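# Push chocolate bars from steel table onto infeed belt

## Task

Push the whole row of chocolate bars off the steel table and onto the white infeed belt, ending with each bar lying flat and entirely on the belt.

## Robot and tools

Robot: two arms, left_arm (on the +y side) and right_arm. The right arm has a right four-finger hand and the left arm a mirrored left hand. Each has sixteen finger motors. Base poses in the scene frame: left_arm at (+0.046, +0.267, +0.017) m, right_arm at (-0.016, -0.317, +0.027) m, each turned very slightly about z. A two-camera stand sits behind the arms.

Scene frame: origin at table-top height, halfway between the arms' nominal bases. +z is up and +x points out over the table. Arm names do not match image sides. Reported end_effector_position (metres) and end_effector_quat_wxyz are in this frame, and can be off by a few centimetres, more at long reach.

Hand point axes (right hand): +z runs along the straight fingers toward the tips, +x runs across the palm away from the thumb, and +y points out of the back of the hand. The palm face is at y = -0.062. On the left hand +x points toward the thumb instead. Straight fingertips end about 0.156 m out along +z. A rigid mast near the wrist, on the palm side, can strike things. Fingertips have rubber caps. The arm sags under load, so you may need to command a little higher than you want.

execute_actions(actions, cameras): actions is a list of actions, run one after another. Each action is a list of up to 15 rows. Each row is one control step of 1/30 s. If there are fewer than 15 rows, the last row is held for the remaining steps, and each action lasts 0.5 s. Every row holds exactly 48 numbers, each in [-1, 1], even when only one arm moves. The order is:
- left_arm dx, dy, dz, rx, ry, rz;
- the left hand's 16 motor goals;
- left current_limit, speed;
- the same 24 numbers for right_arm and the right hand.

dx..rz are an offset, not a pose. They are measured in the axes of that arm's own Hand target, starting from the Hand target at the start of the action. Every row of an action counts from that same start, not from the previous row. A following action starts from the new target, so sending the same offset again moves the arm further. Scale: 1.0 equals 0.6 m of travel or 180 degrees. rx, ry, rz form one rotation vector. Orientation commands are clipped to within 40 degrees of the measured orientation. A hand point often stops short of its target. An all-zero action asks for the target again; if the gap remains, send the missing distance as an offset. To end a push against something, command the target back beyond the hand point.

Hand motor goals, in this order:
index_mcp, index_abd, index_pip, index_dip, middle_mcp, middle_abd, middle_pip, middle_dip, ring_mcp, ring_abd, ring_pip, ring_dip, thumb_cmc, thumb_axl, thumb_mcp, thumb_ipl.
Each value is an absolute goal angle, scaled linearly between the hinge's two stops, not an offset. The straight values are:
- _mcp +0.75 (toward -1 it curls toward the palm);
- _abd 0.00;
- _pip +0.58;
- _dip +0.70;
- thumb_cmc +0.71 (toward -1 it swings in front of the palm);
- thumb_axl +0.68;
- thumb_mcp +0.23;
- thumb_ipl +0.17.
A zero is a real goal. To leave a hand as it is, copy back its hand_goal, hand_current_limit and hand_speed.

current_limit maps -1..+1 to 0..550 mA, with a minimum of 11 mA; it starts at +0.4. speed maps to (speed+1)/2 of 8.5 rad/s; it starts at -0.6. Both stay at the last value written. A motor at 495 mA or more for a net 5 s shuts down for 10 s.

cameras: a list of names (cam_head_left, cam_head_right, cam_high, each 672x504), ["all"], or []. Images come back only when actions is empty or cameras asks for them. An unknown name makes the call invalid.

Results give, per arm:
- end_effector_position and quaternion, and Hand target (the last commanded pose after clipping; the next offsets start from it);
- joint positions and torques (noisy, with an offset; numbers 3 and 4 wrap at ±28 N m);
- joint velocities (may be omitted when they read within noise);
- positions at some control steps.
Per hand motor, in the order above:
- hand_goal;
- hand_measured;
- hand_current_ma (positive pushes toward -1);
- hand_state (moving, goal, blocked or overload).
Also shown: hand_current_limit, hand_speed, and motor temperatures. MOTOR HOT appears at 85 °C. At 100 °C the arm drops for 30-60 s. Stretched-out arms, held loads and pushing toward unreachable poses all heat the motors.

zoom_image(camera, region): gives an enlarged crop of the latest image from cam_head_left, cam_head_right or cam_high. region is [x0, y0, x1, y1] in pixels, measured from the top-left corner, at most 504 by 504.

read_manual(section): returns the URDF licence texts only.

finished_scene(scene=1): ends the scene permanently. The bars must remain flat and on the belt without the robot's help.

Avoid:
- anything falling off the table, or being left on the floor;
- knocking bars over;
- slamming or pushing hard against the table or other fixed or heavy objects;
- contact between the two arms or hands;
- letting go of objects that are still moving.
Loose objects may be nudged by outside pushes now and then. The scene keeps running while you think, and the robot holds its last command during that time.

Each tool is called by a JSON object that holds its "fn" and its "kwargs", one argument or row to a line.

## Session

{"fn": "execute_actions", "kwargs": {
  "actions": []
}}

Scene clock: 0.00 s.
left_arm: end_effector_position=(+0.4185, +0.4796, +0.2537) hand_goal=(+0.754, +0.000, +0.576, +0.696, +0.754, +0.000, +0.576, +0.696, +0.754, +0.000, +0.576, +0.696, +0.714, +0.678, +0.226, +0.168) hand_measured=(+0.754, +0.000, +0.576, +0.696, +0.754, +0.000, +0.576, +0.696, +0.754, +0.000, +0.576, +0.696, +0.714, +0.678, +0.226, +0.168) hand_current_ma=(+0, +0, +0, +0, +0, +0, +0, +0, +0, +0, +0, +0, +0, +0, +0, +0) hand_state=(goal, goal, goal, goal, goal, goal, goal, goal, goal, goal, goal, goal, goal, goal, goal, goal) hand_current_limit=0.40 hand_speed=-0.60 end_effector_quat_wxyz=(+0.358, -0.147, +0.918, +0.086) | right_arm: end_effector_position=(+0.4601, +0.1538, +0.2340) hand_goal=(+0.754, +0.000, +0.576, +0.696, +0.754, +0.000, +0.576, +0.696, +0.754, +0.000, +0.576, +0.696, +0.714, +0.678, +0.226, +0.168) hand_measured=(+0.754, +0.000, +0.576, +0.696, +0.754, +0.000, +0.576, +0.696, +0.754, +0.000, +0.576, +0.696, +0.714, +0.678, +0.226, +0.168) hand_current_ma=(+0, +0, +0, +0, +0, +0, +0, +0, +0, +0, +0, +0, +0, +0, +0, +0) hand_state=(goal, goal, goal, goal, goal, goal, goal, goal, goal, goal, goal, goal, goal, goal, goal, goal) hand_current_limit=0.40 hand_speed=-0.60 end_effector_quat_wxyz=(-0.499, +0.691, +0.491, +0.181)
Joint positions: left_arm=[0.274 1.053 0.883 -0.65 -0.07 -1.569] | right_arm=[0.603 1.731 1.491 -0.7 -1 1.32]
Joint velocities: within noise
Joint torques (N m): no reading
Motor temperatures (°C): left_arm=[39 39 29 31 31 32] | right_arm=[40 33 31 27 35 30]
Heat: left arm: hottest waist 39 °C; right arm: hottest waist 40 °C.
Hand target: left_arm +0.4252, +0.4816, +0.2667; +0.371, -0.146, +0.913, +0.087 | right_arm +0.4661, +0.1581, +0.2437; -0.499, +0.686, +0.494, +0.190

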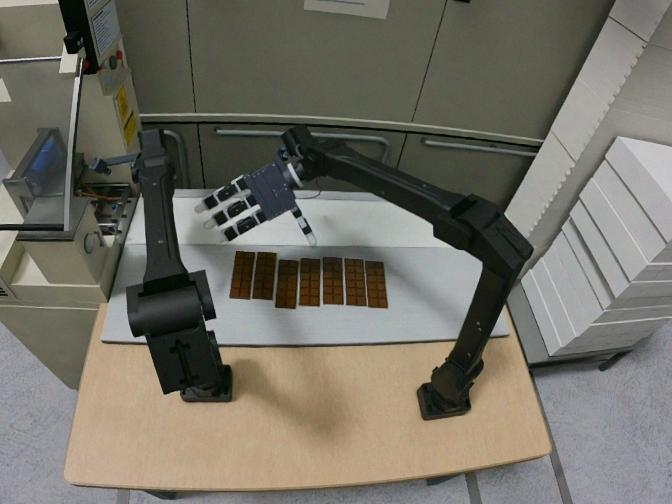

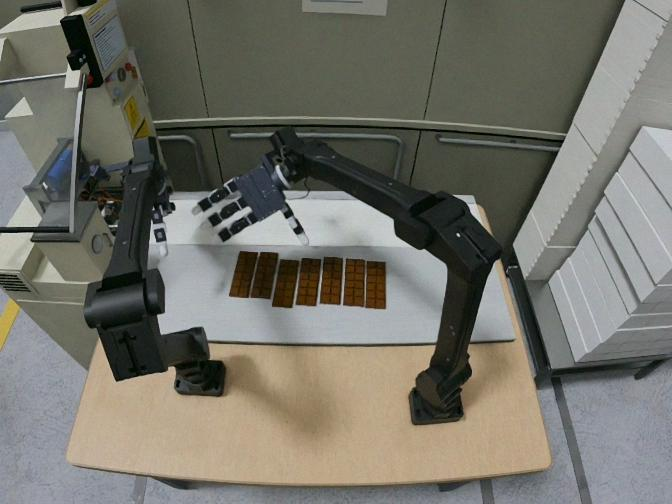

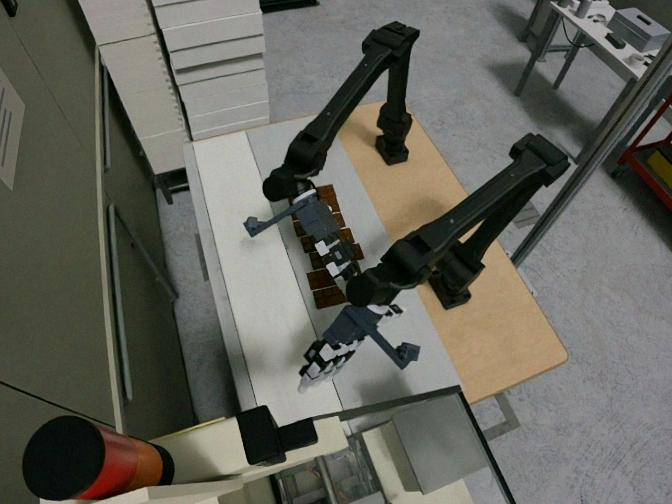

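{"fn": "zoom_image", "kwargs": {
  "camera": "cam_head_left",
  "region": [100, 170, 520, 360]
}}

{"fn": "zoom_image", "kwargs": {
  "camera": "cam_high",
  "region": [180, 100, 480, 420]
}}

Scaled by 1.200 from the camera's 672x504 image, which has a finer 960x720 frame.

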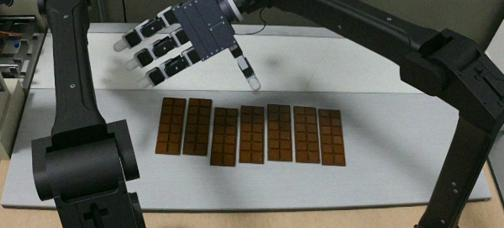

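Scaled by 1.575 from the camera's 672x504 image, which has a finer 960x720 frame.

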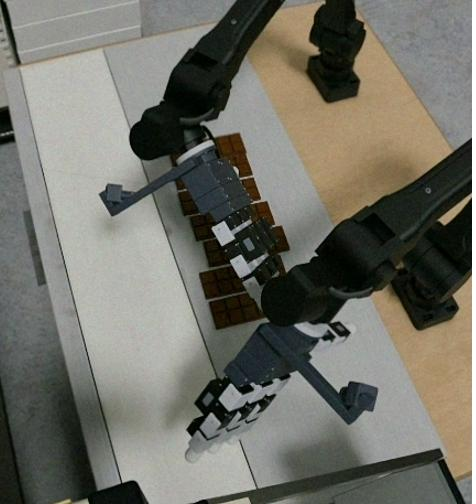

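{"fn": "zoom_image", "kwargs": {
  "camera": "cam_head_left",
  "region": [170, 120, 410, 320]
}}

{"fn": "zoom_image", "kwargs": {
  "camera": "cam_head_right",
  "region": [60, 160, 410, 420]
}}

Scaled by 2.100 from the camera's 672x504 image, which has a finer 960x720 frame.

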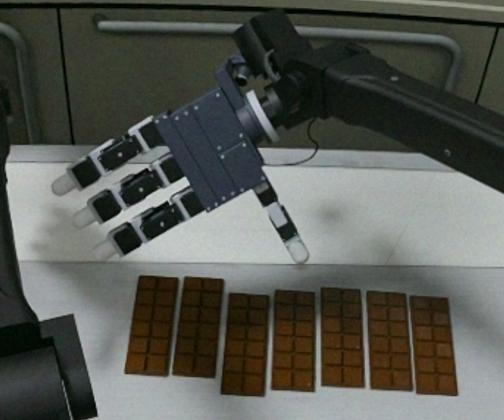

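Scaled by 1.440 from the camera's 672x504 image, which has a finer 960x720 frame.

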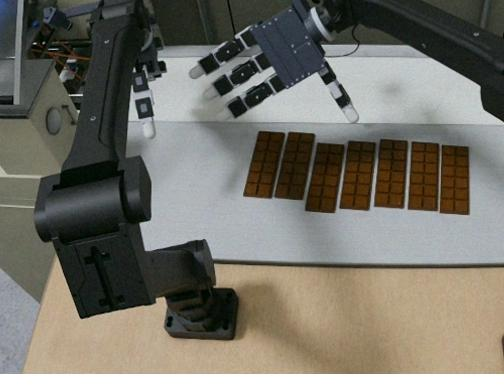

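{"fn": "execute_actions", "kwargs": {
  "actions": [
    [[0,0,0,0,0,0,0.754,0,0.576,0.696,0.754,0,0.576,0.696,0.754,0,0.576,0.696,0.714,0.678,0.226,0.168,0.1,-0.6,-0.1216,-0.0794,-0.1293,-0.024,-0.1117,-0.0158,0.754,0,0.576,0.696,0.754,0,0.576,0.696,0.754,0,0.576,0.696,0.714,0.678,0.226,0.168,0.1,-0.6]],
    [[0.0634,-0.0899,-0.0592,0.0755,0.0573,0.138,0.754,0,0.576,0.696,0.754,0,0.576,0.696,0.754,0,0.576,0.696,0.714,0.678,0.226,0.168,0.1,-0.6,-0.1558,-0.0782,-0.0859,-0.024,-0.1117,-0.0158,0.754,0,0.576,0.696,0.754,0,0.576,0.696,0.754,0,0.576,0.696,0.714,0.678,0.226,0.168,0.1,-0.6]],
    [[0.0246,-0.1198,-0.0256,0.0755,0.0573,0.138,0.754,0,0.576,0.696,0.754,0,0.576,0.696,0.754,0,0.576,0.696,0.714,0.678,0.226,0.168,0.1,-0.6,-0.1731,-0.0819,-0.0336,-0.024,-0.1117,-0.0158,0.754,0,0.576,0.696,0.754,0,0.576,0.696,0.754,0,0.576,0.696,0.714,0.678,0.226,0.168,0.1,-0.6]]
  ],
  "cameras": ["cam_head_left"]
}}

Scene clock: 341.40 s.
left_arm: end_effector_position=(+0.3529, +0.3491, +0.2426) hand_goal=(+0.754, +0.000, +0.576, +0.696, +0.754, +0.000, +0.576, +0.696, +0.754, +0.000, +0.576, +0.696, +0.714, +0.678, +0.226, +0.168) hand_measured=(+0.754, +0.000, +0.576, +0.696, +0.754, +0.000, +0.576, +0.696, +0.754, +0.000, +0.576, +0.696, +0.714, +0.678, +0.224, +0.168) hand_current_ma=(+0, +0, +0, +0, +0, +0, +0, +0, +0, +0, +0, +0, +0, +0, +0, +0) hand_state=(goal, goal, goal, goal, goal, goal, goal, goal, goal, goal, goal, goal, goal, goal, goal, goal) hand_current_limit=0.10 hand_speed=-0.60 end_effector_quat_wxyz=(+0.151, +0.309, +0.939, -0.005) | right_arm: end_effector_position=(+0.3034, -0.1478, +0.2515) hand_goal=(+0.754, +0.000, +0.576, +0.696, +0.754, +0.000, +0.576, +0.696, +0.754, +0.000, +0.576, +0.696, +0.714, +0.678, +0.226, +0.168) hand_measured=(+0.748, +0.000, +0.576, +0.696, +0.750, +0.000, +0.576, +0.696, +0.748, +0.000, +0.576, +0.696, +0.710, +0.678, +0.224, +0.168) hand_current_ma=(-2, +0, +0, +0, -1, +0, +0, +0, -2, +0, +0, +0, -1, +0, -1, +0) hand_state=(goal, goal, goal, goal, goal, goal, goal, goal, goal, goal, goal, goal, goal, goal, goal, goal) hand_current_limit=0.10 hand_speed=-0.60 end_effector_quat_wxyz=(-0.088, +0.708, +0.696, -0.074)
Joint positions: left_arm=[0.064 0.856 0.859 -1.297 0.126 -0.871] | right_arm=[0.572 1.25 1.185 -1.683 -0.146 0.605]
Joint torques (N m): left_arm=[1.32 -2.43 10.81 0.27 0.11 0.12] | right_arm=[1.32 -8.06 8.2 0.18 0.16 -0.19]
Motor temperatures (°C): left_arm=[37 37 41 30 30 30] | right_arm=[38 37 47 27 32 28]
Heat: left arm: hottest elbow 41 °C; right arm: hottest elbow 47 °C.
Hand target: left_arm +0.3628, +0.3454, +0.2581; +0.161, +0.320, +0.934, -0.003 | right_arm +0.3000, -0.1496, +0.2492; -0.092, +0.701, +0.701, -0.092
Off the commanded pose: left_arm 0.019 m, 2 deg | right_arm 0.005 m, 2 deg.
joint sent to its limit (right arm) — joint 4 (wrist pitch), lower limit. The joint targets still meet the commanded pose.
Step readings (end_effector_position of left_arm | right_arm):
0: (+0.4185, +0.4796, +0.2537) | (+0.4601, +0.1538, +0.2340)
1: (+0.4185, +0.4796, +0.2537) | (+0.4603, +0.1532, +0.2334)
2: (+0.4185, +0.4796, +0.2537) | (+0.4605, +0.1479, +0.2315)
4: (+0.4185, +0.4796, +0.2537) | (+0.4492, +0.1249, +0.2226)
8: (+0.4185, +0.4796, +0.2537) | (+0.4182, +0.0785, +0.2231)
15: (+0.4185, +0.4796, +0.2537) | (+0.3973, +0.0507, +0.2357)
16: (+0.4187, +0.4793, +0.2535) | (+0.3959, +0.0476, +0.2335)
17: (+0.4191, +0.4756, +0.2527) | (+0.3963, +0.0386, +0.2302)
19: (+0.4138, +0.4630, +0.2509) | (+0.3903, +0.0122, +0.2253)
23: (+0.3987, +0.4283, +0.2556) | (+0.3678, -0.0300, +0.2321)
30: (+0.3891, +0.4166, +0.2591) | (+0.3553, -0.0440, +0.2518)
31: (+0.3888, +0.4159, +0.2584) | (+0.3553, -0.0461, +0.2511)
32: (+0.3872, +0.4122, +0.2563) | (+0.3571, -0.0551, +0.2495)
34: (+0.3789, +0.3976, +0.2512) | (+0.3496, -0.0851, +0.2429)
38: (+0.3629, +0.3626, +0.2486) | (+0.3173, -0.1318, +0.2383)
45: (+0.3524, +0.3508, +0.2439) | (+0.3049, -0.1469, +0.2542)
Images, in order (width x height): cam_head_left 672x504.

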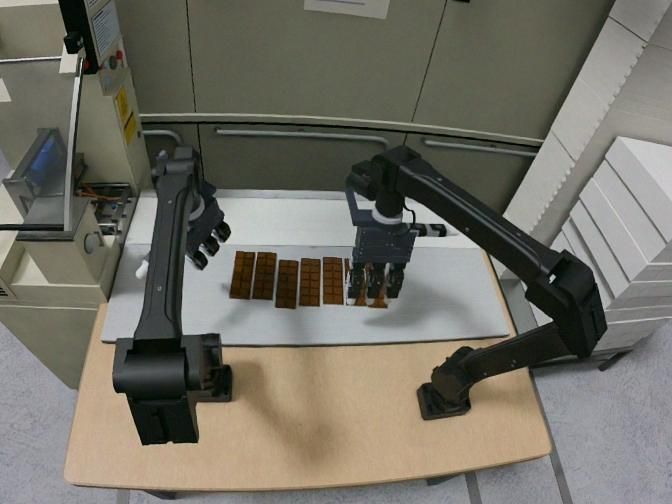

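{"fn": "execute_actions", "kwargs": {
  "actions": [
    [[-0.0269,-0.1219,0.0035,0.0755,0.0573,0.138,0.754,0,0.576,0.696,0.754,0,0.576,0.696,0.754,0,0.576,0.696,0.714,0.678,0.226,0.168,0.1,-0.6,0,0.0216,0.0805,0,0,0,0.754,0,0.576,0.696,0.754,0,0.576,0.696,0.754,0,0.576,0.696,0.714,0.678,0.226,0.168,0.1,-0.6]],
    [[-0.0775,-0.0958,0.0203,0.0755,0.0573,0.138,0.754,0,0.576,0.696,0.754,0,0.576,0.696,0.754,0,0.576,0.696,0.714,0.678,0.226,0.168,0.1,-0.6,0,0.0216,0.0805,0,0,0,0.754,0,0.576,0.696,0.754,0,0.576,0.696,0.754,0,0.576,0.696,0.714,0.678,0.226,0.168,0.1,-0.6]]
  ],
  "cameras": ["all"]
}}

Scene clock: 355.90 s.
left_arm: end_effector_position=(+0.2983, +0.2149, +0.2416) hand_goal=(+0.754, +0.000, +0.576, +0.696, +0.754, +0.000, +0.576, +0.696, +0.754, +0.000, +0.576, +0.696, +0.714, +0.678, +0.226, +0.168) hand_measured=(+0.752, +0.000, +0.576, +0.696, +0.752, +0.000, +0.576, +0.696, +0.752, +0.000, +0.576, +0.696, +0.714, +0.678, +0.224, +0.168) hand_current_ma=(+0, +0, +0, +0, +0, +0, +0, +0, +0, +0, +0, +0, +0, +0, +0, +0) hand_state=(goal, goal, goal, goal, goal, goal, goal, goal, goal, goal, goal, goal, goal, goal, goal, goal) hand_current_limit=0.10 hand_speed=-0.60 end_effector_quat_wxyz=(-0.011, +0.684, +0.728, -0.038) | right_arm: end_effector_position=(+0.2990, -0.1502, +0.1547) hand_goal=(+0.754, +0.000, +0.576, +0.696, +0.754, +0.000, +0.576, +0.696, +0.754, +0.000, +0.576, +0.696, +0.714, +0.678, +0.226, +0.168) hand_measured=(+0.748, +0.000, +0.576, +0.696, +0.750, +0.000, +0.576, +0.696, +0.748, +0.000, +0.576, +0.696, +0.710, +0.678, +0.224, +0.168) hand_current_ma=(-2, +0, +0, +0, -1, +0, +0, +0, -2, +0, +0, +0, -1, +0, -1, +0) hand_state=(goal, goal, goal, goal, goal, goal, goal, goal, goal, goal, goal, goal, goal, goal, goal, goal) hand_current_limit=0.10 hand_speed=-0.60 end_effector_quat_wxyz=(-0.091, +0.705, +0.698, -0.089)
Joint positions: left_arm=[-0.398 0.834 0.892 -1.676 0.063 -0.443] | right_arm=[0.572 1.31 0.979 -1.449 -0.146 0.596]
Joint torques (N m): left_arm=[1.08 -1.44 9.01 -0.55 -0.08 0.12] | right_arm=[1.08 -7.12 7.9 0.57 -0.01 -0.2]
Heat: left arm: hottest elbow 42 °C; right arm: hottest elbow 45 °C.
Hand target: left_arm +0.3006, +0.2094, +0.2498; -0.093, +0.700, +0.702, -0.093 | right_arm +0.3001, -0.1496, +0.1493; -0.092, +0.701, +0.701, -0.092
Off the commanded pose: left_arm 0.010 m, 12 deg | right_arm 0.006 m, 1 deg.
joint sent to its limit (left arm) — joint 4 (wrist pitch), lower limit. The joint targets are off in orientation, not in position.
Step readings (end_effector_position of left_arm | right_arm):
0: (+0.3530, +0.3491, +0.2427) | (+0.3034, -0.1478, +0.2515)
1: (+0.3527, +0.3487, +0.2425) | (+0.3031, -0.1480, +0.2511)
2: (+0.3502, +0.3463, +0.2415) | (+0.3030, -0.1481, +0.2489)
4: (+0.3396, +0.3315, +0.2365) | (+0.3017, -0.1488, +0.2387)
8: (+0.3201, +0.2985, +0.2283) | (+0.2951, -0.1531, +0.2131)
15: (+0.3178, +0.2852, +0.2323) | (+0.2982, -0.1508, +0.2055)
16: (+0.3182, +0.2846, +0.2327) | (+0.2984, -0.1507, +0.2052)
17: (+0.3178, +0.2830, +0.2332) | (+0.2994, -0.1500, +0.2028)
19: (+0.3140, +0.2682, +0.2347) | (+0.3007, -0.1491, +0.1927)
23: (+0.3028, +0.2306, +0.2399) | (+0.2953, -0.1527, +0.1654)
30: (+0.2982, +0.2161, +0.2416) | (+0.2983, -0.1507, +0.1547)

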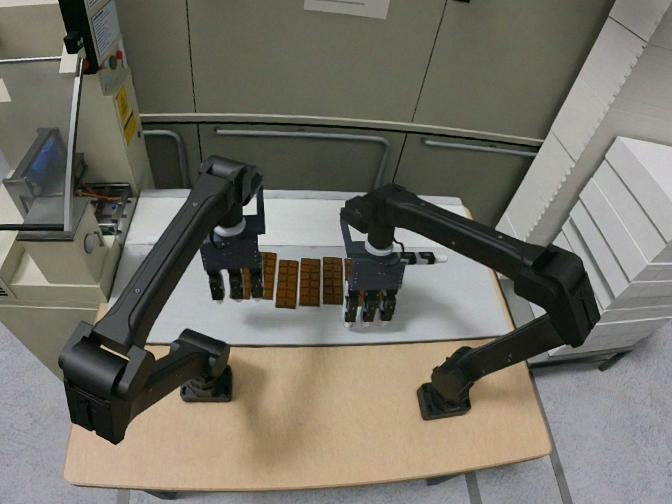

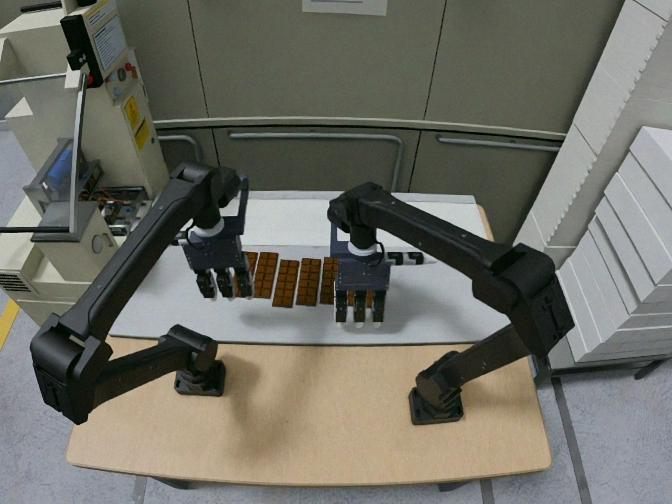

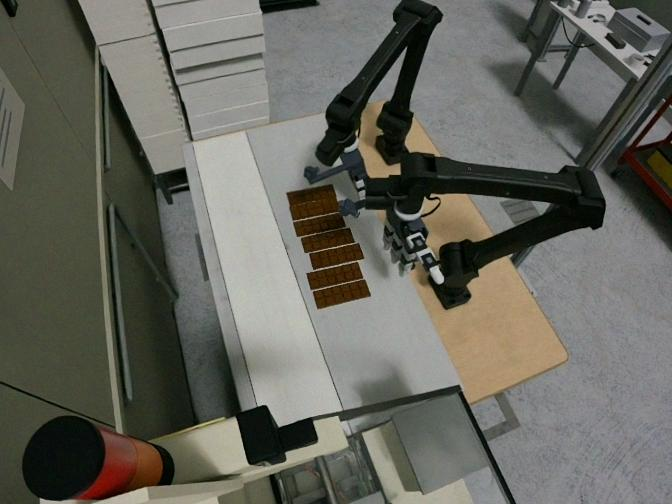

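{"fn": "execute_actions", "kwargs": {
  "actions": [
    [[-0.0067,0.0259,0.0966,0,0,0,0.754,0,0.576,0.696,0.754,0,0.576,0.696,0.754,0,0.576,0.696,0.714,0.678,0.226,0.168,0,-0.6,0.0042,0.0086,0.0322,0,0,0,0.754,0,0.576,0.696,0.754,0,0.576,0.696,0.754,0,0.576,0.696,0.714,0.678,0.226,0.168,0,-0.6]],
    [[-0.0067,0.0259,0.0966,0,0,0,0.754,0,0.576,0.696,0.754,0,0.576,0.696,0.754,0,0.576,0.696,0.714,0.678,0.226,0.168,0,-0.6,0.0042,0.0086,0.0322,0,0,0,0.754,0,0.576,0.696,0.754,0,0.576,0.696,0.754,0,0.576,0.696,0.714,0.678,0.226,0.168,0,-0.6]]
  ],
  "cameras": ["all"]
}}

{"fn": "zoom_image", "kwargs": {
  "camera": "cam_head_left",
  "region": [190, 220, 430, 350]
}}

{"fn": "zoom_image", "kwargs": {
  "camera": "cam_high",
  "region": [240, 120, 480, 320]
}}

Scene clock: 375.03 s.
left_arm: end_effector_position=(+0.3012, +0.2024, +0.1343) hand_goal=(+0.754, +0.000, +0.576, +0.696, +0.754, +0.000, +0.576, +0.696, +0.754, +0.000, +0.576, +0.696, +0.714, +0.678, +0.226, +0.168) hand_measured=(+0.752, +0.000, +0.576, +0.696, +0.752, +0.000, +0.576, +0.696, +0.752, +0.000, +0.576, +0.696, +0.714, +0.678, +0.224, +0.168) hand_current_ma=(+0, +0, +0, +0, +0, +0, +0, +0, +0, +0, +0, +0, +0, +0, +0, +0) hand_state=(goal, goal, goal, goal, goal, goal, goal, goal, goal, goal, goal, goal, goal, goal, goal, goal) hand_current_limit=0.00 hand_speed=-0.60 end_effector_quat_wxyz=(-0.090, +0.699, +0.703, -0.091) | right_arm: end_effector_position=(+0.3063, -0.1452, +0.1338) hand_goal=(+0.754, +0.000, +0.576, +0.696, +0.754, +0.000, +0.576, +0.696, +0.754, +0.000, +0.576, +0.696, +0.714, +0.678, +0.226, +0.168) hand_measured=(+0.754, +0.006, +0.576, +0.696, +0.762, +0.012, +0.582, +0.698, +0.768, +0.026, +0.586, +0.698, +0.710, +0.678, +0.224, +0.168) hand_current_ma=(+0, +1, +0, +0, +3, +4, +1, +0, +7, +17, +3, +0, -1, +0, -1, +0) hand_state=(goal, goal, goal, goal, goal, goal, goal, goal, goal, blocked, goal, goal, goal, goal, goal, goal) hand_current_limit=0.00 hand_speed=-0.60 end_effector_quat_wxyz=(-0.088, +0.705, +0.700, -0.074)
Joint positions: left_arm=[-0.398 1.034 0.737 -1.511 0.096 -0.376] | right_arm=[0.572 1.333 0.941 -1.357 -0.146 0.596]
Joint torques (N m): left_arm=[2.02 -3.31 6.39 -0.38 0.07 0.01] | right_arm=[2.2 -5.42 5.39 1.35 -0.12 -0.08]
Motor temperatures (°C): left_arm=[37 37 40 30 30 30] | right_arm=[38 36 42 27 32 28]
Heat: left arm: hottest elbow 40 °C; right arm: hottest elbow 42 °C.
Hand target: left_arm +0.3005, +0.2015, +0.1297; -0.093, +0.700, +0.702, -0.093 | right_arm +0.3001, -0.1446, +0.1091; -0.092, +0.701, +0.701, -0.092
Off the commanded pose: left_arm 0.005 m, 0 deg | right_arm 0.025 m, 2 deg.
Step readings (end_effector_position of left_arm | right_arm):
0: (+0.2983, +0.2148, +0.2416) | (+0.2990, -0.1502, +0.1547)
1: (+0.2984, +0.2148, +0.2415) | (+0.2992, -0.1501, +0.1547)
2: (+0.2984, +0.2137, +0.2401) | (+0.2998, -0.1497, +0.1542)
4: (+0.2994, +0.2102, +0.2335) | (+0.3015, -0.1485, +0.1513)
8: (+0.2998, +0.2060, +0.2060) | (+0.3009, -0.1489, +0.1418)
15: (+0.3006, +0.2036, +0.1910) | (+0.3013, -0.1487, +0.1366)
16: (+0.3006, +0.2035, +0.1908) | (+0.3015, -0.1485, +0.1367)
17: (+0.3010, +0.2031, +0.1883) | (+0.3020, -0.1481, +0.1360)
19: (+0.3014, +0.2026, +0.1756) | (+0.3041, -0.1467, +0.1341)
23: (+0.2940, +0.2053, +0.1443) | (+0.3060, -0.1454, +0.1339)
30: (+0.2999, +0.2029, +0.1343) | (+0.3063, -0.1452, +0.1338)

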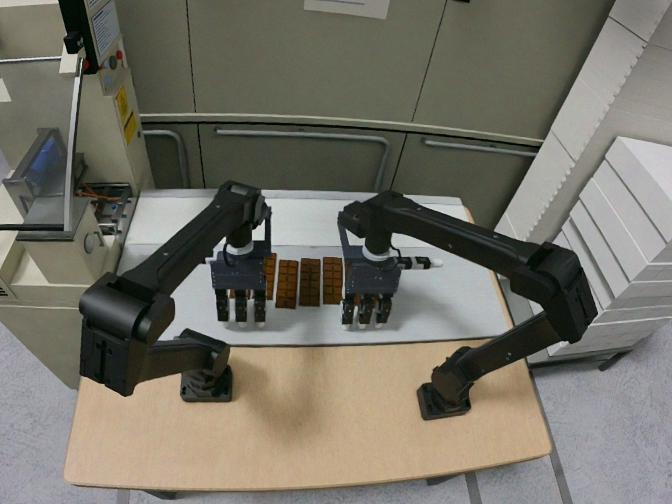

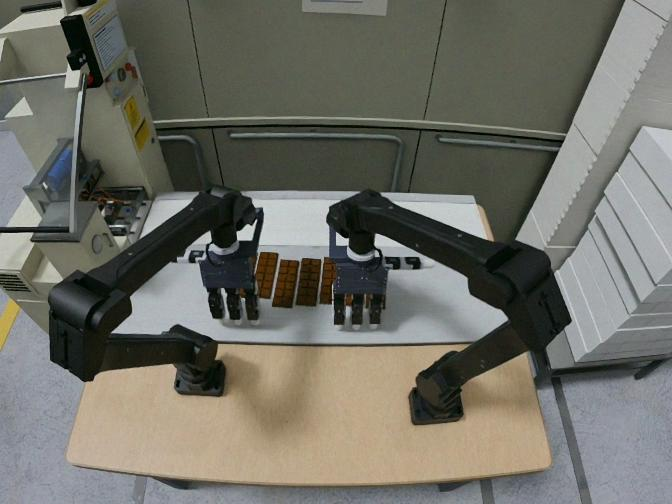

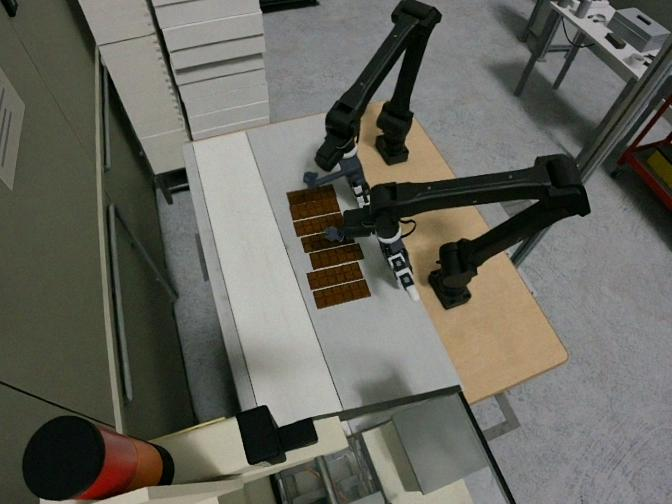

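Scaled by 2.100 from the camera's 672x504 image, which has a finer 960x720 frame.

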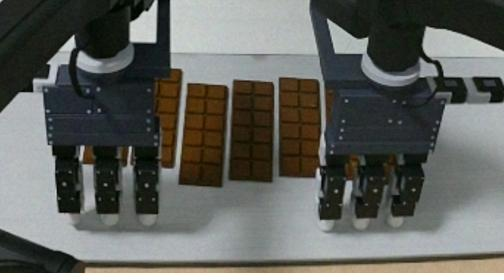

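Scaled by 2.100 from the camera's 672x504 image, which has a finer 960x720 frame.

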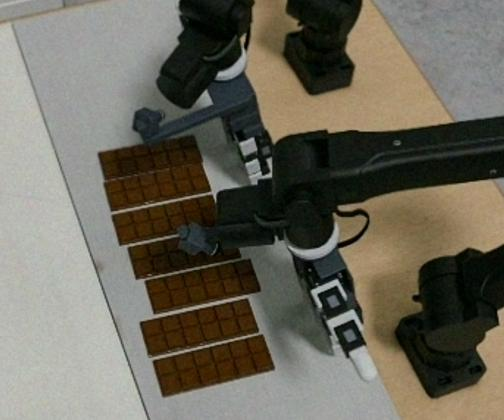

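{"fn": "execute_actions", "kwargs": {
  "actions": [
    [[-0.03,0.0035,0.0129,0,0,0,0.754,0,0.576,0.696,0.754,0,0.576,0.696,0.754,0,0.576,0.696,0.714,0.678,0.226,0.168,0,-0.6,-0.03,-0.0082,-0.0306,0,0,0,0.754,0,0.576,0.696,0.754,0,0.576,0.696,0.754,0,0.576,0.696,0.714,0.678,0.226,0.168,0,-0.6]]
  ]
}}

Scene clock: 400.90 s.
left_arm: end_effector_position=(+0.3034, +0.1860, +0.1272) hand_goal=(+0.754, +0.000, +0.576, +0.696, +0.754, +0.000, +0.576, +0.696, +0.754, +0.000, +0.576, +0.696, +0.714, +0.678, +0.226, +0.168) hand_measured=(+0.752, +0.000, +0.576, +0.696, +0.752, +0.000, +0.576, +0.696, +0.752, +0.000, +0.576, +0.696, +0.714, +0.678, +0.224, +0.168) hand_current_ma=(+0, +0, +0, +0, +0, +0, +0, +0, +0, +0, +0, +0, +0, +0, +0, +0) hand_state=(goal, goal, goal, goal, goal, goal, goal, goal, goal, goal, goal, goal, goal, goal, goal, goal) hand_current_limit=0.00 hand_speed=-0.60 end_effector_quat_wxyz=(-0.087, +0.699, +0.704, -0.091) | right_arm: end_effector_position=(+0.3070, -0.1522, +0.1337) hand_goal=(+0.754, +0.000, +0.576, +0.696, +0.754, +0.000, +0.576, +0.696, +0.754, +0.000, +0.576, +0.696, +0.714, +0.678, +0.226, +0.168) hand_measured=(+0.752, -0.006, +0.576, +0.696, +0.756, -0.008, +0.580, +0.698, +0.758, -0.014, +0.584, +0.698, +0.710, +0.678, +0.224, +0.168) hand_current_ma=(+0, -1, +0, +0, +0, -2, +1, +0, +1, -6, +2, +0, -1, +0, -1, +0) hand_state=(goal, goal, goal, goal, goal, goal, goal, goal, goal, goal, goal, goal, goal, goal, goal, goal) hand_current_limit=0.00 hand_speed=-0.60 end_effector_quat_wxyz=(-0.092, +0.702, +0.702, -0.077)
Joint positions: left_arm=[-0.456 1.064 0.737 -1.471 0.113 -0.433] | right_arm=[0.549 1.33 0.938 -1.371 -0.148 0.563]
Joint torques (N m): left_arm=[1.14 -3.6 6.17 -0.35 0.08 -0.09] | right_arm=[0.79 -8.47 6.34 -0.47 0.3 -0.18]
Heat: left arm: hottest elbow 38 °C; right arm: hottest elbow 40 °C.
Hand target: left_arm +0.3005, +0.1835, +0.1216; -0.093, +0.700, +0.702, -0.092 | right_arm +0.3001, -0.1625, +0.1282; -0.092, +0.701, +0.701, -0.092
Off the commanded pose: left_arm 0.007 m, 1 deg | right_arm 0.014 m, 2 deg.
Step readings (end_effector_position of left_arm | right_arm):
0: (+0.3012, +0.2024, +0.1343) | (+0.3063, -0.1452, +0.1338)
1: (+0.3013, +0.2024, +0.1342) | (+0.3063, -0.1452, +0.1338)
2: (+0.3016, +0.2016, +0.1340) | (+0.3063, -0.1453, +0.1338)
4: (+0.3027, +0.1974, +0.1328) | (+0.3066, -0.1469, +0.1341)
8: (+0.3030, +0.1874, +0.1286) | (+0.3072, -0.1508, +0.1339)
15: (+0.3034, +0.1858, +0.1272) | (+0.3070, -0.1524, +0.1337)

{"fn": "execute_actions", "kwargs": {
  "actions": [
    [[0,0.003,0.0113,0,0,0,0.754,0,0.576,0.696,0.754,0,0.576,0.696,0.754,0,0.576,0.696,0.714,0.678,0.226,0.168,0,-0.6,-0.018,0.0483,-0.0129,0,0,0,0.754,0,0.576,0.696,0.754,0,0.576,0.696,0.754,0,0.576,0.696,0.714,0.678,0.226,0.168,0,-0.6]]
  ],
  "cameras": ["cam_head_left"]
}}

{"fn": "zoom_image", "kwargs": {
  "camera": "cam_head_left",
  "region": [190, 220, 430, 350]
}}

Scene clock: 405.60 s.
left_arm: end_effector_position=(+0.3054, +0.1850, +0.1258) hand_goal=(+0.754, +0.000, +0.576, +0.696, +0.754, +0.000, +0.576, +0.696, +0.754, +0.000, +0.576, +0.696, +0.714, +0.678, +0.226, +0.168) hand_measured=(+0.752, +0.000, +0.576, +0.696, +0.754, +0.002, +0.576, +0.696, +0.756, +0.004, +0.578, +0.696, +0.714, +0.678, +0.224, +0.168) hand_current_ma=(+0, +0, +0, +0, +0, +0, +0, +0, +0, +0, +0, +0, +0, +0, +0, +0) hand_state=(goal, goal, goal, goal, goal, goal, goal, goal, goal, goal, goal, goal, goal, goal, goal, goal) hand_current_limit=0.00 hand_speed=-0.60 end_effector_quat_wxyz=(-0.083, +0.699, +0.704, -0.090) | right_arm: end_effector_position=(+0.3181, -0.1702, +0.1301) hand_goal=(+0.754, +0.000, +0.576, +0.696, +0.754, +0.000, +0.576, +0.696, +0.754, +0.000, +0.576, +0.696, +0.714, +0.678, +0.226, +0.168) hand_measured=(+0.766, -0.016, +0.584, +0.700, +0.768, -0.020, +0.586, +0.700, +0.770, -0.020, +0.588, +0.702, +0.710, +0.678, +0.224, +0.168) hand_current_ma=(+6, -7, +3, +1, +7, -10, +4, +1, +9, -10, +5, +1, -1, +0, -1, +0) hand_state=(goal, goal, goal, goal, goal, goal, goal, goal, goal, blocked, goal, goal, goal, goal, goal, goal) hand_current_limit=0.00 hand_speed=-0.60 end_effector_quat_wxyz=(-0.100, +0.701, +0.701, -0.084)
Joint positions: left_arm=[-0.456 1.064 0.733 -1.457 0.113 -0.434] | right_arm=[0.48 1.348 0.947 -1.388 -0.145 0.494]
Joint torques (N m): left_arm=[1.2 -3.14 5.39 -0.06 0.06 -0.07] | right_arm=[-0.09 -5.95 10.25 0.23 0.89 -0.19]
Heat: left arm: hottest elbow 38 °C; right arm: hottest elbow 40 °C.
Hand target: left_arm +0.3005, +0.1835, +0.1146; -0.093, +0.700, +0.702, -0.092 | right_arm +0.3302, -0.1734, +0.1282; -0.092, +0.701, +0.701, -0.092
Off the commanded pose: left_arm 0.012 m, 1 deg | right_arm 0.013 m, 1 deg.
Step readings (end_effector_position of left_arm | right_arm):
0: (+0.3034, +0.1860, +0.1272) | (+0.3070, -0.1521, +0.1337)
1: (+0.3035, +0.1860, +0.1272) | (+0.3071, -0.1522, +0.1337)
2: (+0.3036, +0.1860, +0.1268) | (+0.3075, -0.1529, +0.1336)
4: (+0.3040, +0.1857, +0.1258) | (+0.3099, -0.1585, +0.1331)
8: (+0.3053, +0.1851, +0.1258) | (+0.3157, -0.1705, +0.1311)
15: (+0.3054, +0.1850, +0.1258) | (+0.3178, -0.1705, +0.1301)
Images, in order (width x height): cam_head_left 672x504.

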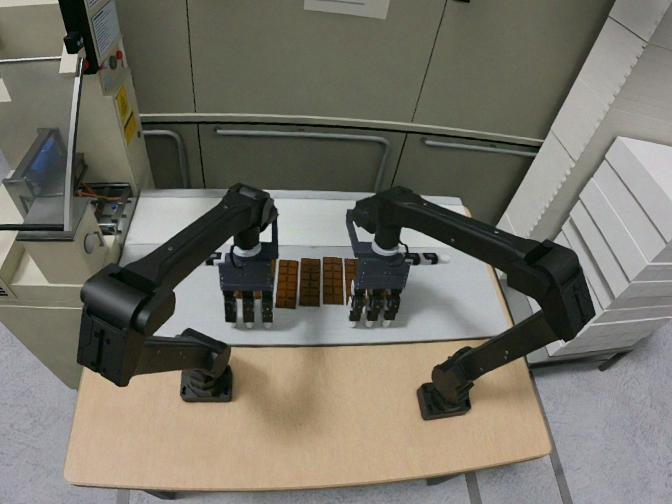

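Scaled by 2.100 from the camera's 672x504 image, which has a finer 960x720 frame.

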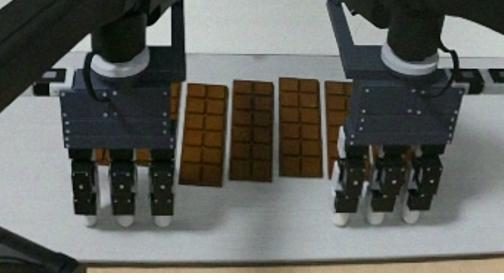

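{"fn": "execute_actions", "kwargs": {
  "actions": [
    [[0,0.0474,-0.0162,0,0,0,0.754,0,0.576,0.696,0.754,0,0.576,0.696,0.754,0,0.576,0.696,0.714,0.678,0.226,0.168,0,-0.6,0.005,0.047,-0.0178,0,0,0,0.754,0,0.576,0.696,0.754,0,0.576,0.696,0.754,0,0.576,0.696,0.714,0.678,0.226,0.168,0,-0.6]],
    [[0,0.0483,-0.013,0,0,0,0.754,0,0.576,0.696,0.754,0,0.576,0.696,0.754,0,0.576,0.696,0.714,0.678,0.226,0.168,0,-0.6,0,0.0322,-0.0087,0,0,0,0.754,0,0.576,0.696,0.754,0,0.576,0.696,0.754,0,0.576,0.696,0.714,0.678,0.226,0.168,0,-0.6]]
  ],
  "cameras": ["cam_head_left", "cam_high"]
}}

{"fn": "zoom_image", "kwargs": {
  "camera": "cam_head_left",
  "region": [190, 220, 430, 350]
}}

{"fn": "zoom_image", "kwargs": {
  "camera": "cam_high",
  "region": [240, 120, 480, 320]
}}

Scene clock: 425.17 s.
left_arm: end_effector_position=(+0.3304, +0.1839, +0.1119) hand_goal=(+0.754, +0.000, +0.576, +0.696, +0.754, +0.000, +0.576, +0.696, +0.754, +0.000, +0.576, +0.696, +0.714, +0.678, +0.226, +0.168) hand_measured=(+0.802, -0.006, +0.602, +0.714, +0.804, -0.002, +0.616, +0.716, +0.808, +0.000, +0.620, +0.718, +0.714, +0.678, +0.224, +0.168) hand_current_ma=(+45, -1, +13, +6, +48, +0, +27, +7, +58, +0, +35, +9, +0, +0, +0, +0) hand_state=(blocked, goal, blocked, goal, blocked, goal, blocked, goal, blocked, goal, blocked, blocked, goal, goal, goal, goal) hand_current_limit=0.00 hand_speed=-0.60 end_effector_quat_wxyz=(-0.116, +0.699, +0.697, -0.114) | right_arm: end_effector_position=(+0.3540, -0.1741, +0.1250) hand_goal=(+0.754, +0.000, +0.576, +0.696, +0.754, +0.000, +0.576, +0.696, +0.754, +0.000, +0.576, +0.696, +0.714, +0.678, +0.226, +0.168) hand_measured=(+0.770, -0.004, +0.590, +0.704, +0.784, -0.008, +0.598, +0.706, +0.798, -0.012, +0.608, +0.712, +0.710, +0.678, +0.224, +0.168) hand_current_ma=(+9, -1, +6, +2, +29, -2, +15, +4, +54, -4, +28, +10, -1, +0, -1, +0) hand_state=(goal, goal, goal, goal, blocked, goal, blocked, goal, blocked, goal, blocked, goal, goal, goal, goal, goal) hand_current_limit=0.00 hand_speed=-0.60 end_effector_quat_wxyz=(-0.105, +0.699, +0.699, -0.108)
Joint positions: left_arm=[-0.405 1.212 0.804 -1.468 0.118 -0.367] | right_arm=[0.426 1.465 1.05 -1.43 -0.127 0.438]
Joint torques (N m): left_arm=[3.96 -4.07 9.01 1.11 -0.85 0.08] | right_arm=[-0.15 -7.53 12.08 0.79 0.67 -0.1]
Heat: left arm: hottest waist 37 °C; right arm: hottest elbow 40 °C.
Hand target: left_arm +0.3606, +0.1837, +0.1166; -0.093, +0.700, +0.702, -0.093 | right_arm +0.3801, -0.1703, +0.1313; -0.092, +0.701, +0.701, -0.092
Off the commanded pose: left_arm 0.030 m, 4 deg | right_arm 0.027 m, 2 deg.
Step readings (end_effector_position of left_arm | right_arm):
0: (+0.3054, +0.1850, +0.1258) | (+0.3181, -0.1701, +0.1301)
1: (+0.3053, +0.1850, +0.1257) | (+0.3182, -0.1700, +0.1301)
2: (+0.3054, +0.1850, +0.1251) | (+0.3195, -0.1702, +0.1304)
4: (+0.3077, +0.1843, +0.1241) | (+0.3243, -0.1711, +0.1293)
8: (+0.3147, +0.1839, +0.1210) | (+0.3336, -0.1724, +0.1256)
15: (+0.3170, +0.1834, +0.1198) | (+0.3360, -0.1720, +0.1255)
16: (+0.3172, +0.1834, +0.1199) | (+0.3364, -0.1721, +0.1256)
17: (+0.3182, +0.1837, +0.1199) | (+0.3378, -0.1723, +0.1258)
19: (+0.3216, +0.1839, +0.1181) | (+0.3428, -0.1729, +0.1260)
23: (+0.3286, +0.1845, +0.1130) | (+0.3526, -0.1745, +0.1254)
30: (+0.3304, +0.1840, +0.1119) | (+0.3540, -0.1742, +0.1252)
Images, in order (width x height): cam_head_left 672x504, cam_high 672x504.

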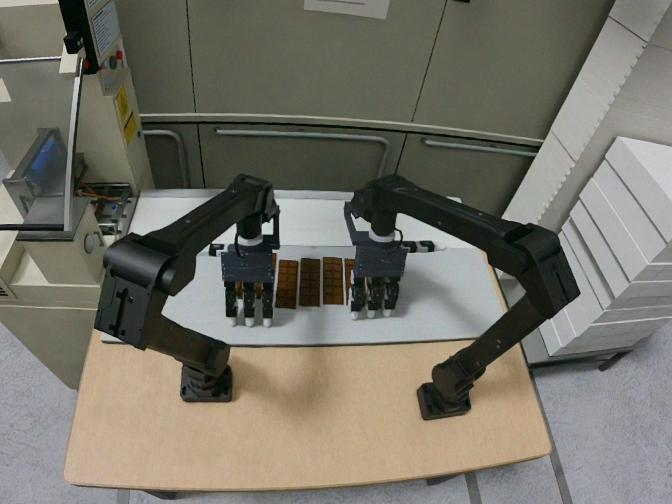

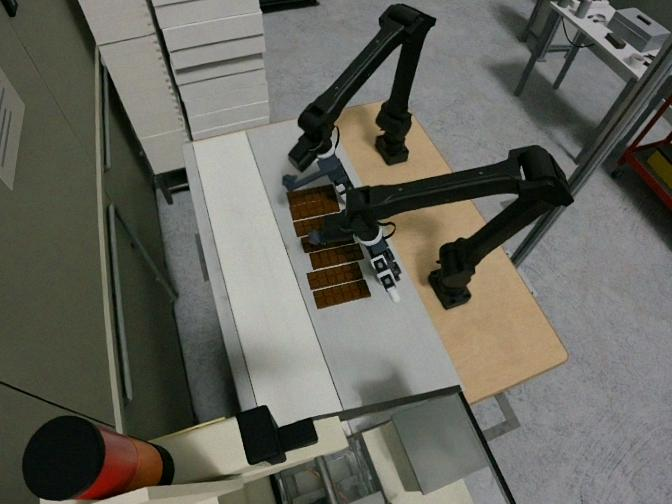

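Scaled by 2.100 from the camera's 672x504 image, which has a finer 960x720 frame.

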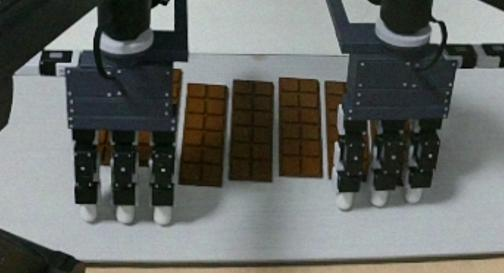

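Scaled by 2.100 from the camera's 672x504 image, which has a finer 960x720 frame.

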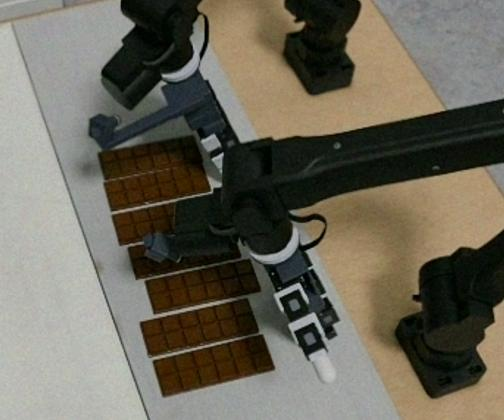

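{"fn": "execute_actions", "kwargs": {
  "actions": [
    [[0,-0.0213,-0.015,0,0,0,0.754,0,0.576,0.696,0.754,0,0.576,0.696,0.754,0,0.576,0.696,0.714,0.678,0.226,0.168,0,-0.6,0.003,-0.0196,-0.0086,0,0,0,0.754,0,0.576,0.696,0.754,0,0.576,0.696,0.754,0,0.576,0.696,0.714,0.678,0.226,0.168,0,-0.6]]
  ]
}}

Scene clock: 433.30 s.
left_arm: end_effector_position=(+0.3305, +0.1852, +0.1145) hand_goal=(+0.754, +0.000, +0.576, +0.696, +0.754, +0.000, +0.576, +0.696, +0.754, +0.000, +0.576, +0.696, +0.714, +0.678, +0.226, +0.168) hand_measured=(+0.788, -0.006, +0.598, +0.714, +0.792, -0.004, +0.610, +0.716, +0.800, -0.006, +0.618, +0.718, +0.714, +0.678, +0.224, +0.168) hand_current_ma=(+22, -1, +9, +6, +29, +0, +22, +7, +42, +0, +31, +9, +0, +0, +0, +0) hand_state=(blocked, goal, blocked, goal, blocked, goal, blocked, goal, blocked, goal, blocked, blocked, goal, goal, goal, goal) hand_current_limit=0.00 hand_speed=-0.60 end_effector_quat_wxyz=(-0.115, +0.700, +0.697, -0.109) | right_arm: end_effector_position=(+0.3535, -0.1744, +0.1251) hand_goal=(+0.754, +0.000, +0.576, +0.696, +0.754, +0.000, +0.576, +0.696, +0.754, +0.000, +0.576, +0.696, +0.714, +0.678, +0.226, +0.168) hand_measured=(+0.768, -0.004, +0.590, +0.704, +0.784, -0.008, +0.598, +0.706, +0.798, -0.012, +0.608, +0.712, +0.710, +0.678, +0.224, +0.168) hand_current_ma=(+7, -1, +6, +2, +28, -2, +15, +4, +54, -4, +28, +10, -1, +0, -1, +0) hand_state=(goal, goal, goal, goal, blocked, goal, blocked, goal, blocked, goal, blocked, goal, goal, goal, goal, goal) hand_current_limit=0.00 hand_speed=-0.60 end_effector_quat_wxyz=(-0.105, +0.699, +0.699, -0.109)
Joint positions: left_arm=[-0.405 1.204 0.804 -1.471 0.11 -0.367] | right_arm=[0.426 1.465 1.05 -1.433 -0.127 0.437]
Joint torques (N m): left_arm=[3.14 -6.36 9.1 -0.28 -0.48 -0.02] | right_arm=[1.79 -9.35 11.29 0.25 0.53 -0.01]
Heat: left arm: hottest waist 37 °C; right arm: hottest elbow 41 °C.
Hand target: left_arm +0.3505, +0.1837, +0.1286; -0.093, +0.700, +0.702, -0.093 | right_arm +0.3701, -0.1686, +0.1393; -0.092, +0.701, +0.701, -0.092
Off the commanded pose: left_arm 0.025 m, 3 deg | right_arm 0.023 m, 2 deg.
Step readings (end_effector_position of left_arm | right_arm):
0: (+0.3304, +0.1839, +0.1119) | (+0.3541, -0.1741, +0.1251)
1: (+0.3304, +0.1839, +0.1119) | (+0.3541, -0.1741, +0.1251)
2: (+0.3301, +0.1840, +0.1119) | (+0.3539, -0.1742, +0.1251)
4: (+0.3301, +0.1841, +0.1122) | (+0.3538, -0.1742, +0.1251)
8: (+0.3304, +0.1847, +0.1133) | (+0.3536, -0.1743, +0.1251)
15: (+0.3305, +0.1852, +0.1145) | (+0.3535, -0.1744, +0.1251)

{"fn": "execute_actions", "kwargs": {
  "actions": [
    [[0,0.027,-0.028,0,0,0,0.754,0,0.576,0.696,0.754,0,0.576,0.696,0.754,0,0.576,0.696,0.714,0.678,0.226,0.168,0,-0.6,0.003,0.0279,-0.0247,0,0,0,0.754,0,0.576,0.696,0.754,0,0.576,0.696,0.754,0,0.576,0.696,0.714,0.678,0.226,0.168,0,-0.6]]
  ]
}}

Scene clock: 439.70 s.
left_arm: end_effector_position=(+0.3540, +0.1855, +0.1285) hand_goal=(+0.754, +0.000, +0.576, +0.696, +0.754, +0.000, +0.576, +0.696, +0.754, +0.000, +0.576, +0.696, +0.714, +0.678, +0.226, +0.168) hand_measured=(+0.752, -0.004, +0.578, +0.698, +0.752, -0.004, +0.578, +0.698, +0.752, -0.004, +0.578, +0.698, +0.712, +0.678, +0.224, +0.168) hand_current_ma=(+0, +0, +0, +0, +0, +0, +0, +0, +0, +0, +0, +0, +0, +0, +0, +0) hand_state=(goal, goal, goal, goal, goal, goal, goal, goal, goal, goal, goal, goal, goal, goal, goal, goal) hand_current_limit=0.00 hand_speed=-0.60 end_effector_quat_wxyz=(-0.106, +0.700, +0.699, -0.097) | right_arm: end_effector_position=(+0.3749, -0.1707, +0.1416) hand_goal=(+0.754, +0.000, +0.576, +0.696, +0.754, +0.000, +0.576, +0.696, +0.754, +0.000, +0.576, +0.696, +0.714, +0.678, +0.226, +0.168) hand_measured=(+0.752, -0.002, +0.578, +0.700, +0.752, -0.004, +0.578, +0.698, +0.752, -0.004, +0.578, +0.698, +0.710, +0.678, +0.224, +0.168) hand_current_ma=(+0, +0, +0, +1, +0, -1, +0, +0, +0, -1, +0, +0, -1, +0, -1, +0) hand_state=(goal, goal, goal, goal, goal, goal, goal, goal, goal, goal, goal, goal, goal, goal, goal, goal) hand_current_limit=0.00 hand_speed=-0.60 end_effector_quat_wxyz=(-0.095, +0.702, +0.699, -0.098)
Joint positions: left_arm=[-0.384 1.231 0.864 -1.478 0.091 -0.354] | right_arm=[0.417 1.483 1.116 -1.453 -0.113 0.437]
Joint torques (N m): left_arm=[3.25 -5.77 9.76 -1.01 -0.03 0.07] | right_arm=[0.67 -9.17 11.86 -0.17 0.15 -0.15]
Heat: left arm: hottest waist 37 °C; right arm: hottest elbow 41 °C.
Hand target: left_arm +0.3704, +0.1836, +0.1406; -0.093, +0.700, +0.702, -0.093 | right_arm +0.3901, -0.1668, +0.1494; -0.092, +0.701, +0.701, -0.092
Off the commanded pose: left_arm 0.021 m, 2 deg | right_arm 0.017 m, 1 deg.
Step readings (end_effector_position of left_arm | right_arm):
0: (+0.3305, +0.1852, +0.1145) | (+0.3535, -0.1744, +0.1251)
1: (+0.3305, +0.1852, +0.1145) | (+0.3537, -0.1743, +0.1252)
2: (+0.3307, +0.1853, +0.1150) | (+0.3540, -0.1744, +0.1262)
4: (+0.3344, +0.1863, +0.1182) | (+0.3573, -0.1746, +0.1297)
8: (+0.3488, +0.1862, +0.1271) | (+0.3706, -0.1710, +0.1396)
15: (+0.3540, +0.1856, +0.1289) | (+0.3753, -0.1705, +0.1421)

{"fn": "execute_actions", "kwargs": {
  "actions": [],
  "cameras": ["cam_head_left", "cam_head_right", "cam_high"]
}}

{"fn": "zoom_image", "kwargs": {
  "camera": "cam_head_left",
  "region": [330, 240, 430, 340]
}}

{"fn": "zoom_image", "kwargs": {
  "camera": "cam_high",
  "region": [270, 150, 390, 250]
}}

{"fn": "zoom_image", "kwargs": {
  "camera": "cam_head_right",
  "region": [190, 230, 420, 340]
}}

Scene clock: 447.03 s.
left_arm: end_effector_position=(+0.3540, +0.1855, +0.1285) hand_goal=(+0.754, +0.000, +0.576, +0.696, +0.754, +0.000, +0.576, +0.696, +0.754, +0.000, +0.576, +0.696, +0.714, +0.678, +0.226, +0.168) hand_measured=(+0.752, -0.004, +0.578, +0.698, +0.752, -0.004, +0.578, +0.698, +0.752, -0.004, +0.578, +0.698, +0.712, +0.678, +0.224, +0.168) hand_current_ma=(+0, +0, +0, +0, +0, +0, +0, +0, +0, +0, +0, +0, +0, +0, +0, +0) hand_state=(goal, goal, goal, goal, goal, goal, goal, goal, goal, goal, goal, goal, goal, goal, goal, goal) hand_current_limit=0.00 hand_speed=-0.60 end_effector_quat_wxyz=(-0.106, +0.700, +0.699, -0.097) | right_arm: end_effector_position=(+0.3749, -0.1707, +0.1416) hand_goal=(+0.754, +0.000, +0.576, +0.696, +0.754, +0.000, +0.576, +0.696, +0.754, +0.000, +0.576, +0.696, +0.714, +0.678, +0.226, +0.168) hand_measured=(+0.752, -0.002, +0.578, +0.700, +0.752, -0.004, +0.578, +0.698, +0.752, -0.004, +0.578, +0.698, +0.710, +0.678, +0.224, +0.168) hand_current_ma=(+0, +0, +0, +1, +0, -1, +0, +0, +0, -1, +0, +0, -1, +0, -1, +0) hand_state=(goal, goal, goal, goal, goal, goal, goal, goal, goal, goal, goal, goal, goal, goal, goal, goal) hand_current_limit=0.00 hand_speed=-0.60 end_effector_quat_wxyz=(-0.095, +0.702, +0.699, -0.098)
Joint positions: left_arm=[-0.384 1.231 0.864 -1.478 0.091 -0.353] | right_arm=[0.417 1.483 1.116 -1.453 -0.113 0.437]
Joint velocities: within noise
Joint torques (N m): left_arm=[3.25 -5.83 9.72 -1.01 -0.02 0.09] | right_arm=[0.67 -8.94 12.15 -0.08 0.12 -0.15]
Motor temperatures (°C): left_arm=[37 36 38 30 30 30] | right_arm=[38 35 43 27 31 28]
Heat: left arm: hottest elbow 38 °C; right arm: hottest elbow 43 °C.
Hand target: left_arm +0.3705, +0.1837, +0.1406; -0.093, +0.700, +0.702, -0.093 | right_arm +0.3901, -0.1668, +0.1494; -0.092, +0.701, +0.701, -0.092
Off the commanded pose: left_arm 0.021 m, 2 deg | right_arm 0.017 m, 1 deg.

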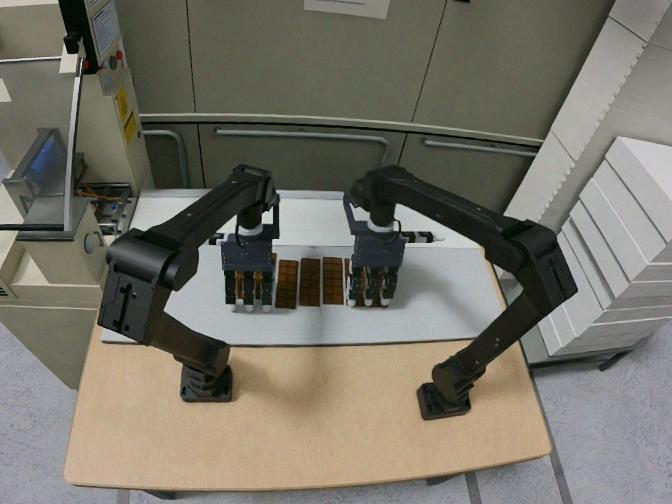

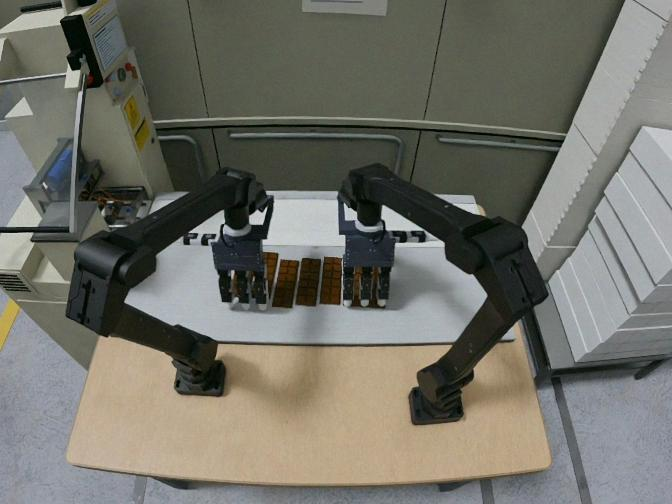

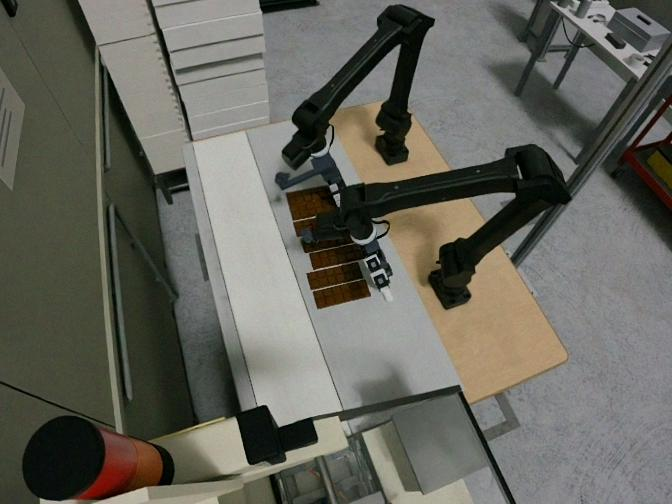

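Scaled by 5.040 from the camera's 672x504 image, which has a finer 960x720 frame.

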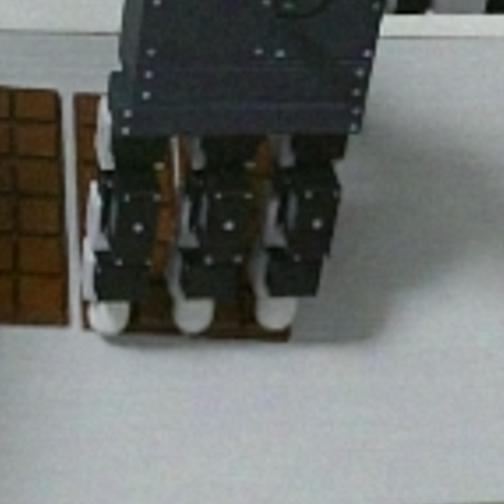

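Scaled by 4.200 from the camera's 672x504 image, which has a finer 960x720 frame.

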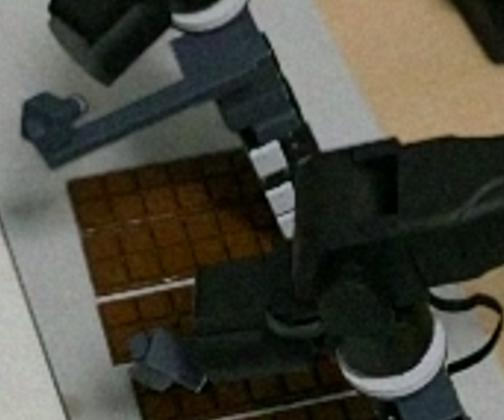

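Scaled by 2.191 from the camera's 672x504 image, which has a finer 960x720 frame.

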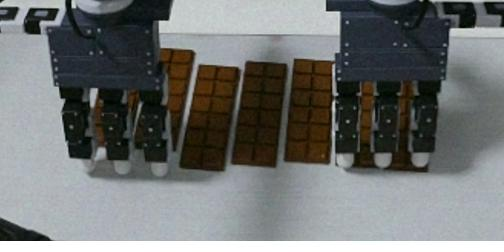

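{"fn": "execute_actions", "kwargs": {
  "actions": [
    [[0,0,0,0,0,0,0.754,0,0.576,0.696,0.754,0,0.576,0.696,0.754,0,0.576,0.696,0.714,0.678,0.226,0.168,0,-0.6,0,-0.0725,0.0194,0,0,0,0.754,0,0.576,0.696,0.754,0,0.576,0.696,0.754,0,0.576,0.696,0.714,0.678,0.226,0.168,0,-0.6]],
    [[0,0,0,0,0,0,0.754,0,0.576,0.696,0.754,0,0.576,0.696,0.754,0,0.576,0.696,0.714,0.678,0.226,0.168,0,-0.6,0,0.0065,0.0242,0,0,0,0.754,0,0.576,0.696,0.754,0,0.576,0.696,0.754,0,0.576,0.696,0.714,0.678,0.226,0.168,0,-0.6]]
  ]
}}

Scene clock: 460.00 s.
left_arm: end_effector_position=(+0.3540, +0.1855, +0.1285) hand_goal=(+0.754, +0.000, +0.576, +0.696, +0.754, +0.000, +0.576, +0.696, +0.754, +0.000, +0.576, +0.696, +0.714, +0.678, +0.226, +0.168) hand_measured=(+0.752, -0.004, +0.578, +0.698, +0.752, -0.004, +0.578, +0.698, +0.752, -0.004, +0.578, +0.698, +0.712, +0.678, +0.224, +0.168) hand_current_ma=(+0, +0, +0, +0, +0, +0, +0, +0, +0, +0, +0, +0, +0, +0, +0, +0) hand_state=(goal, goal, goal, goal, goal, goal, goal, goal, goal, goal, goal, goal, goal, goal, goal, goal) hand_current_limit=0.00 hand_speed=-0.60 end_effector_quat_wxyz=(-0.106, +0.700, +0.699, -0.097) | right_arm: end_effector_position=(+0.3477, -0.1675, +0.1402) hand_goal=(+0.754, +0.000, +0.576, +0.696, +0.754, +0.000, +0.576, +0.696, +0.754, +0.000, +0.576, +0.696, +0.714, +0.678, +0.226, +0.168) hand_measured=(+0.750, -0.002, +0.578, +0.700, +0.752, -0.004, +0.578, +0.698, +0.752, -0.004, +0.578, +0.698, +0.710, +0.678, +0.224, +0.168) hand_current_ma=(-1, +0, +0, +1, +0, +0, +0, +0, -1, +0, +0, +0, -1, +0, -1, +0) hand_state=(goal, goal, goal, goal, goal, goal, goal, goal, goal, goal, goal, goal, goal, goal, goal, goal) hand_current_limit=0.00 hand_speed=-0.60 end_effector_quat_wxyz=(-0.091, +0.699, +0.704, -0.088)
Joint positions: left_arm=[-0.384 1.231 0.864 -1.478 0.091 -0.353] | right_arm=[0.455 1.409 1.034 -1.419 -0.12 0.463]
Joint torques (N m): left_arm=[3.37 -5.71 9.74 -0.98 -0.02 0.1] | right_arm=[1.79 -9 7.46 0.54 -0.1 0.09]
Heat: left arm: hottest elbow 38 °C; right arm: hottest elbow 44 °C.
Hand target: left_arm +0.3705, +0.1837, +0.1406; -0.093, +0.700, +0.702, -0.093 | right_arm +0.3451, -0.1668, +0.1343; -0.092, +0.701, +0.701, -0.092
Off the commanded pose: left_arm 0.021 m, 2 deg | right_arm 0.007 m, 1 deg.
Step readings (end_effector_position of left_arm | right_arm):
0: (+0.3540, +0.1855, +0.1285) | (+0.3749, -0.1707, +0.1416)
1: (+0.3540, +0.1855, +0.1285) | (+0.3749, -0.1707, +0.1416)
2: (+0.3540, +0.1855, +0.1285) | (+0.3748, -0.1706, +0.1418)
4: (+0.3540, +0.1855, +0.1285) | (+0.3721, -0.1700, +0.1423)
8: (+0.3540, +0.1855, +0.1285) | (+0.3557, -0.1686, +0.1448)
15: (+0.3540, +0.1855, +0.1285) | (+0.3501, -0.1658, +0.1506)
16: (+0.3540, +0.1855, +0.1285) | (+0.3500, -0.1660, +0.1505)
17: (+0.3540, +0.1855, +0.1285) | (+0.3498, -0.1661, +0.1498)
19: (+0.3540, +0.1855, +0.1285) | (+0.3493, -0.1665, +0.1470)
23: (+0.3540, +0.1855, +0.1285) | (+0.3466, -0.1680, +0.1410)
30: (+0.3540, +0.1855, +0.1285) | (+0.3475, -0.1676, +0.1402)


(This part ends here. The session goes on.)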